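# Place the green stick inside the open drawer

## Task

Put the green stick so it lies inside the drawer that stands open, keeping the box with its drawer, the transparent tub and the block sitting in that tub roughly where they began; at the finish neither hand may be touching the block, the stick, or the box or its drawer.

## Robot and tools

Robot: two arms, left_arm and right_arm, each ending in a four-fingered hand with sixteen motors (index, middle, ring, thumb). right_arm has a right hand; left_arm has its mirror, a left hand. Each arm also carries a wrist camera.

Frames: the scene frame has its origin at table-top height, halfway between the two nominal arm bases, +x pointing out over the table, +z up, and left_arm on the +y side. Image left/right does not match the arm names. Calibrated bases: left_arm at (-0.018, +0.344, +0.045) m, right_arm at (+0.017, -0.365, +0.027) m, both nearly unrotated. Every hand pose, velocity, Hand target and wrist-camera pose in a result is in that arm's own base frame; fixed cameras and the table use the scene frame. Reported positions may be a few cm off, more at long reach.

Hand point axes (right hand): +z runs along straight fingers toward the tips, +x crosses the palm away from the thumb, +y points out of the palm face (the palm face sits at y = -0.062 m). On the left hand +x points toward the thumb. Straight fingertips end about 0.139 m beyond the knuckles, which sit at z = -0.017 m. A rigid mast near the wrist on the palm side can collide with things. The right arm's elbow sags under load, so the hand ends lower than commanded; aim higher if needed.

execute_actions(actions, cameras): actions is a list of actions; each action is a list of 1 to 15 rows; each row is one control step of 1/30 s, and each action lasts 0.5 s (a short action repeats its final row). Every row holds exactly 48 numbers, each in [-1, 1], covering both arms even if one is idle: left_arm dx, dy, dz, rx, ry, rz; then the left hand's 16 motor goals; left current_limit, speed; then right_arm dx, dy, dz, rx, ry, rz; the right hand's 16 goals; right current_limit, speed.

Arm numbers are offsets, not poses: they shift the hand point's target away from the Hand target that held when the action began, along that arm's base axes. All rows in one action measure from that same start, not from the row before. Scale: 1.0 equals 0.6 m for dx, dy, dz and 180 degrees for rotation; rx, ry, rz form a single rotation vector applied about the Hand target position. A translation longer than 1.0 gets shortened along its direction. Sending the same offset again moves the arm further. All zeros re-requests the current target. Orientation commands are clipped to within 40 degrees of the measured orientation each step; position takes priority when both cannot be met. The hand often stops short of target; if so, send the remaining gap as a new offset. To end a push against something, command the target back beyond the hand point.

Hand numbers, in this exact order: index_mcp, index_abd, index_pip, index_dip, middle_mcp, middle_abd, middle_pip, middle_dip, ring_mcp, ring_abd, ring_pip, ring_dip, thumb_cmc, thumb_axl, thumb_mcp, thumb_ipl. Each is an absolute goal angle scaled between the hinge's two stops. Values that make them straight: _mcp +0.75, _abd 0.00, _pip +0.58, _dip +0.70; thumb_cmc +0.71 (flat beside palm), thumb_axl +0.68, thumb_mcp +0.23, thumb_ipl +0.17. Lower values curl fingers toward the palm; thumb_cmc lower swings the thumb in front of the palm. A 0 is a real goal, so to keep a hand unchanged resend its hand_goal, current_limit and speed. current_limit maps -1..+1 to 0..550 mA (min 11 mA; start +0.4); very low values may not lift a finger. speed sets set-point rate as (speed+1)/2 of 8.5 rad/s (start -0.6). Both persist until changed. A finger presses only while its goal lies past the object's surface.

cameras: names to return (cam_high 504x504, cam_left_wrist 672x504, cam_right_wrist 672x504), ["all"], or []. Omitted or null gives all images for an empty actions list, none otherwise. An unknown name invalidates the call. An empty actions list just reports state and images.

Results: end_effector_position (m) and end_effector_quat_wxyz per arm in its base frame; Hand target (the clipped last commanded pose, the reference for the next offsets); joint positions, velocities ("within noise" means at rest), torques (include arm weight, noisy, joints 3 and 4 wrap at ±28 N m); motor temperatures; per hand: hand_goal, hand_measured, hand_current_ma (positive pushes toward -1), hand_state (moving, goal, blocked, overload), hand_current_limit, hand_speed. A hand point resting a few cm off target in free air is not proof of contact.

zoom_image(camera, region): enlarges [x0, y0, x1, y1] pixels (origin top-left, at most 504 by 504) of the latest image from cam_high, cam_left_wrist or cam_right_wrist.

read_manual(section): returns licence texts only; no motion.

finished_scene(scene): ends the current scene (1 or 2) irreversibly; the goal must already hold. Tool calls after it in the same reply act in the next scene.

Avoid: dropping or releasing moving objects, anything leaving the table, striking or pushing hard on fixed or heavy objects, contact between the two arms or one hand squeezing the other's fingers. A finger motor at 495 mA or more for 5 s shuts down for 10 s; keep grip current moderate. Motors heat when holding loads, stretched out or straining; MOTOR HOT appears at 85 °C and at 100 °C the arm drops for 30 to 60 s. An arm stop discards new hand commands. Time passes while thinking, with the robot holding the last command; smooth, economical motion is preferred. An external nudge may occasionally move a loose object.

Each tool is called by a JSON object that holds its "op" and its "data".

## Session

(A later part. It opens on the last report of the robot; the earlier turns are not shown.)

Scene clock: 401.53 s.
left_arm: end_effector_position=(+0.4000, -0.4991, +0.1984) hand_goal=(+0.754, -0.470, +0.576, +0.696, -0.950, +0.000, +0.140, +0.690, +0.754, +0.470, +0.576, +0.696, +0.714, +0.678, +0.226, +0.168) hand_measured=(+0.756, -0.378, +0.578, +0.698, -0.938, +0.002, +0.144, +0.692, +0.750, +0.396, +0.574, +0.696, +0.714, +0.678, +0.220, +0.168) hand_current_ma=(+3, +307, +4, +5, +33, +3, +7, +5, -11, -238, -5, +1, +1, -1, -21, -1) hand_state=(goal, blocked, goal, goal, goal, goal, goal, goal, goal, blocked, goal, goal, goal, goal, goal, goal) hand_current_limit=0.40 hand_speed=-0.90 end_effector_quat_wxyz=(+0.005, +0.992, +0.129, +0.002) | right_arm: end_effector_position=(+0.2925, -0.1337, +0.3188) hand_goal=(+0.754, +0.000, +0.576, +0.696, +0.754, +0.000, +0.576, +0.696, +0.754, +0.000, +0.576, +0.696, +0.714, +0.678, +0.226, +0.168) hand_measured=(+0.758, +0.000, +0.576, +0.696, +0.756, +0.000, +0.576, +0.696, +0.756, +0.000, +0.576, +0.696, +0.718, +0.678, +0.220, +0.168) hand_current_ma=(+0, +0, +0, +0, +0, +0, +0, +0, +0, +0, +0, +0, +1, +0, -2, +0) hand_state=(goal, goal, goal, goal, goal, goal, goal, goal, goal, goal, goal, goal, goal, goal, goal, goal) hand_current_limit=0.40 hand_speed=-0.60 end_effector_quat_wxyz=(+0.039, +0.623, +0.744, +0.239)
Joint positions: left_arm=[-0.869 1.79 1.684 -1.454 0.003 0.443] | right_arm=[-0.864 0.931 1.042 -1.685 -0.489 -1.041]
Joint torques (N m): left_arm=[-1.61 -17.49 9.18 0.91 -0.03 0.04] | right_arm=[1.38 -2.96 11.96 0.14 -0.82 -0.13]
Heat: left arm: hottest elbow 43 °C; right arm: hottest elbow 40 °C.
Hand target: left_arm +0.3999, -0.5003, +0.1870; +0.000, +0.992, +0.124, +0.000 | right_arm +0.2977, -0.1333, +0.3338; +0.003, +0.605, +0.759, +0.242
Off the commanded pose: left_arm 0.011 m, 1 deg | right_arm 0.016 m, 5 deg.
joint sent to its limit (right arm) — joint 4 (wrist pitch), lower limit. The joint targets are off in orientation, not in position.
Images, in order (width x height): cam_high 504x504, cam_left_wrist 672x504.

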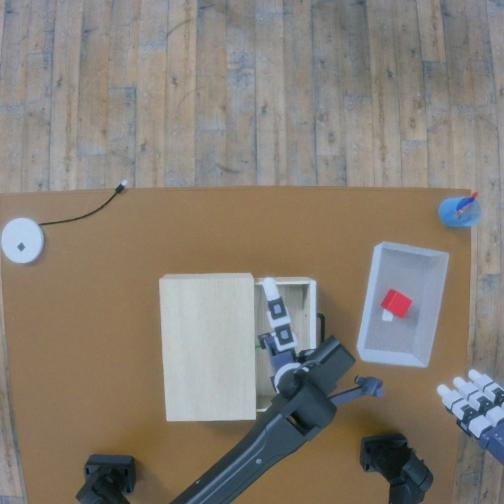

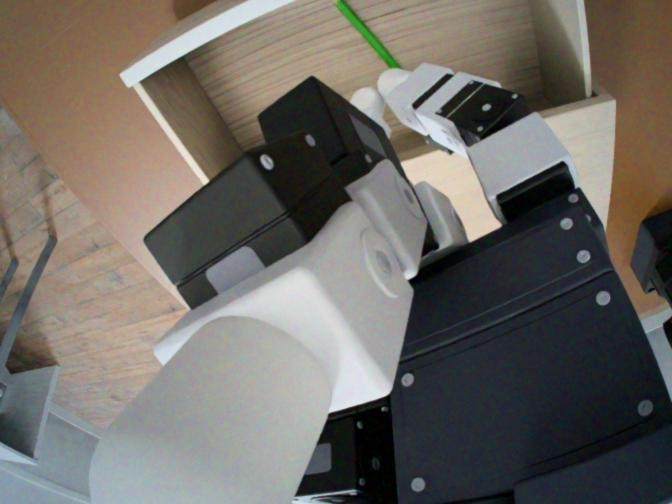

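{"op": "execute_actions", "data": {"actions": [[[0,0,0.1,0,0,0,0.754,-0.3,0.576,0.696,-0.95,0,0.14,0.69,0.754,0.3,0.576,0.696,0.714,0.678,0.226,0.168,0.4,-0.8,0,0,0,0,0,0,0.754,0,0.576,0.696,0.754,0,0.576,0.696,0.754,0,0.576,0.696,0.714,0.678,0.226,0.168,0.4,-0.6]],[[0,0,0.12,0,0,0,0.754,-0.3,0.576,0.696,-0.95,0,0.14,0.69,0.754,0.3,0.576,0.696,0.714,0.678,0.226,0.168,0.4,-0.8,0,0,0,0,0,0,0.754,0,0.576,0.696,0.754,0,0.576,0.696,0.754,0,0.576,0.696,0.714,0.678,0.226,0.168,0.4,-0.6]],[[0,0.1,0.02,0,0,0,0.754,-0.3,0.576,0.696,-0.95,0,0.14,0.69,0.754,0.3,0.576,0.696,0.714,0.678,0.226,0.168,0.4,-0.8,0,0,0,0,0,0,0.754,0,0.576,0.696,0.754,0,0.576,0.696,0.754,0,0.576,0.696,0.714,0.678,0.226,0.168,0.4,-0.6]],[[-0.03,0.17,0,0,0,0,0.754,-0.3,0.576,0.696,-0.95,0,0.14,0.69,0.754,0.3,0.576,0.696,0.714,0.678,0.226,0.168,0.4,-0.8,0,0,0,0,0,0,0.754,0,0.576,0.696,0.754,0,0.576,0.696,0.754,0,0.576,0.696,0.714,0.678,0.226,0.168,0.4,-0.6]],[[-0.03,0.17,0,0,0,0,0.754,-0.3,0.576,0.696,-0.95,0,0.14,0.69,0.754,0.3,0.576,0.696,0.714,0.678,0.226,0.168,0.4,-0.8,0,0,0,0,0,0,0.754,0,0.576,0.696,0.754,0,0.576,0.696,0.754,0,0.576,0.696,0.714,0.678,0.226,0.168,0.4,-0.6]],[[0,0.17,0,0,0,0,0.754,-0.3,0.576,0.696,-0.95,0,0.14,0.69,0.754,0.3,0.576,0.696,0.714,0.678,0.226,0.168,0.4,-0.8,0,0,0,0,0,0,0.754,0,0.576,0.696,0.754,0,0.576,0.696,0.754,0,0.576,0.696,0.714,0.678,0.226,0.168,0.4,-0.6]]], "cameras": ["cam_high","cam_left_wrist"]}}

{"op": "zoom_image", "data": {"camera": "cam_high", "region": [150, 250, 350, 430]}}

Scene clock: 415.07 s.
left_arm: end_effector_position=(+0.3666, -0.1319, +0.3340) hand_goal=(+0.754, -0.300, +0.576, +0.696, -0.950, +0.000, +0.140, +0.690, +0.754, +0.300, +0.576, +0.696, +0.714, +0.678, +0.226, +0.168) hand_measured=(+0.754, -0.298, +0.574, +0.698, -0.938, +0.000, +0.144, +0.692, +0.754, +0.300, +0.574, +0.696, +0.716, +0.678, +0.222, +0.168) hand_current_ma=(+1, +2, -3, +4, +32, +1, +7, +5, +0, -1, -4, +1, +4, -1, -14, -1) hand_state=(goal, goal, goal, goal, goal, goal, goal, goal, goal, goal, goal, goal, goal, goal, goal, goal) hand_current_limit=0.40 hand_speed=-0.80 end_effector_quat_wxyz=(+0.017, +0.991, +0.131, +0.039) | right_arm: end_effector_position=(+0.2925, -0.1337, +0.3188) hand_goal=(+0.754, +0.000, +0.576, +0.696, +0.754, +0.000, +0.576, +0.696, +0.754, +0.000, +0.576, +0.696, +0.714, +0.678, +0.226, +0.168) hand_measured=(+0.758, +0.000, +0.576, +0.696, +0.756, +0.000, +0.576, +0.696, +0.756, +0.000, +0.576, +0.696, +0.718, +0.678, +0.220, +0.168) hand_current_ma=(+0, +0, +0, +0, +0, +0, +0, +0, +0, +0, +0, +0, +1, +0, -2, +0) hand_state=(goal, goal, goal, goal, goal, goal, goal, goal, goal, goal, goal, goal, goal, goal, goal, goal) hand_current_limit=0.40 hand_speed=-0.60 end_effector_quat_wxyz=(+0.039, +0.623, +0.744, +0.239)
Joint positions: left_arm=[-0.165 1.156 1.343 -1.673 0.01 1.143] | right_arm=[-0.864 0.931 1.042 -1.685 -0.489 -1.041]
Joint torques (N m): left_arm=[-1.44 -7.71 9.52 0.5 0.27 0.07] | right_arm=[1.44 -3.02 11.96 0.14 -0.81 -0.14]
Heat: left arm: hottest shoulder 43 °C; right arm: hottest elbow 40 °C.
Hand target: left_arm +0.3640, -0.1342, +0.3310; +0.000, +0.992, +0.125, +0.000 | right_arm +0.2977, -0.1333, +0.3338; +0.003, +0.605, +0.759, +0.242
Off the commanded pose: left_arm 0.005 m, 5 deg | right_arm 0.016 m, 5 deg.
joint sent to its limit (left arm) — joint 4 (wrist pitch), lower limit. The joint targets are off in orientation, not in position.
joint sent to its limit (right arm) — joint 4 (wrist pitch), lower limit. The joint targets are off in orientation, not in position.
Images, in order (width x height): cam_high 504x504, cam_left_wrist 672x504.

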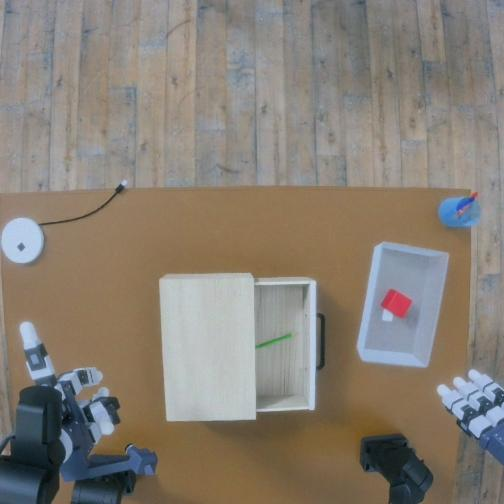

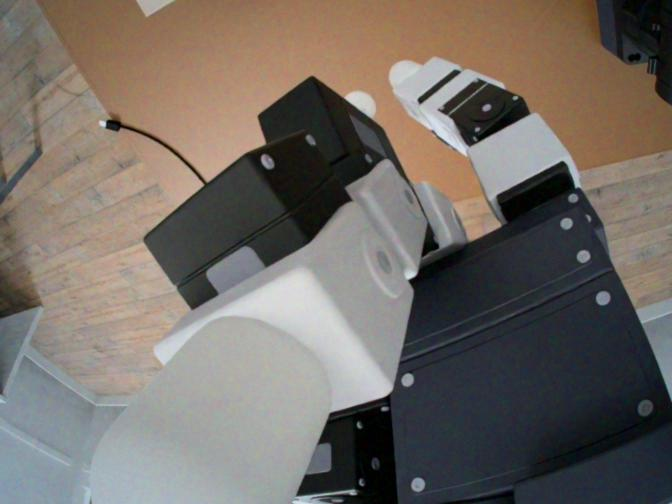

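Scaled by 2.520 from the camera's 504x504 image, which has a finer 720x720 frame.

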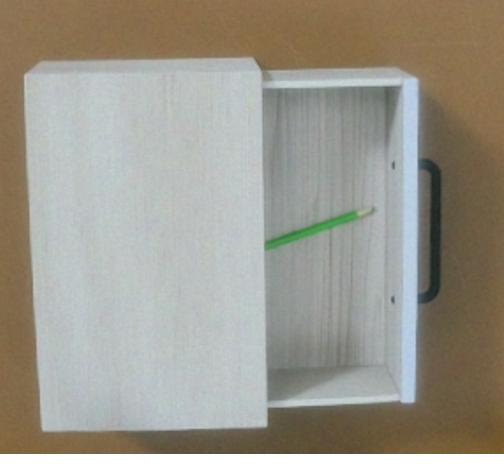

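{"op": "finished_scene", "data": {"scene": 1}}

The scene is finished: the task was done.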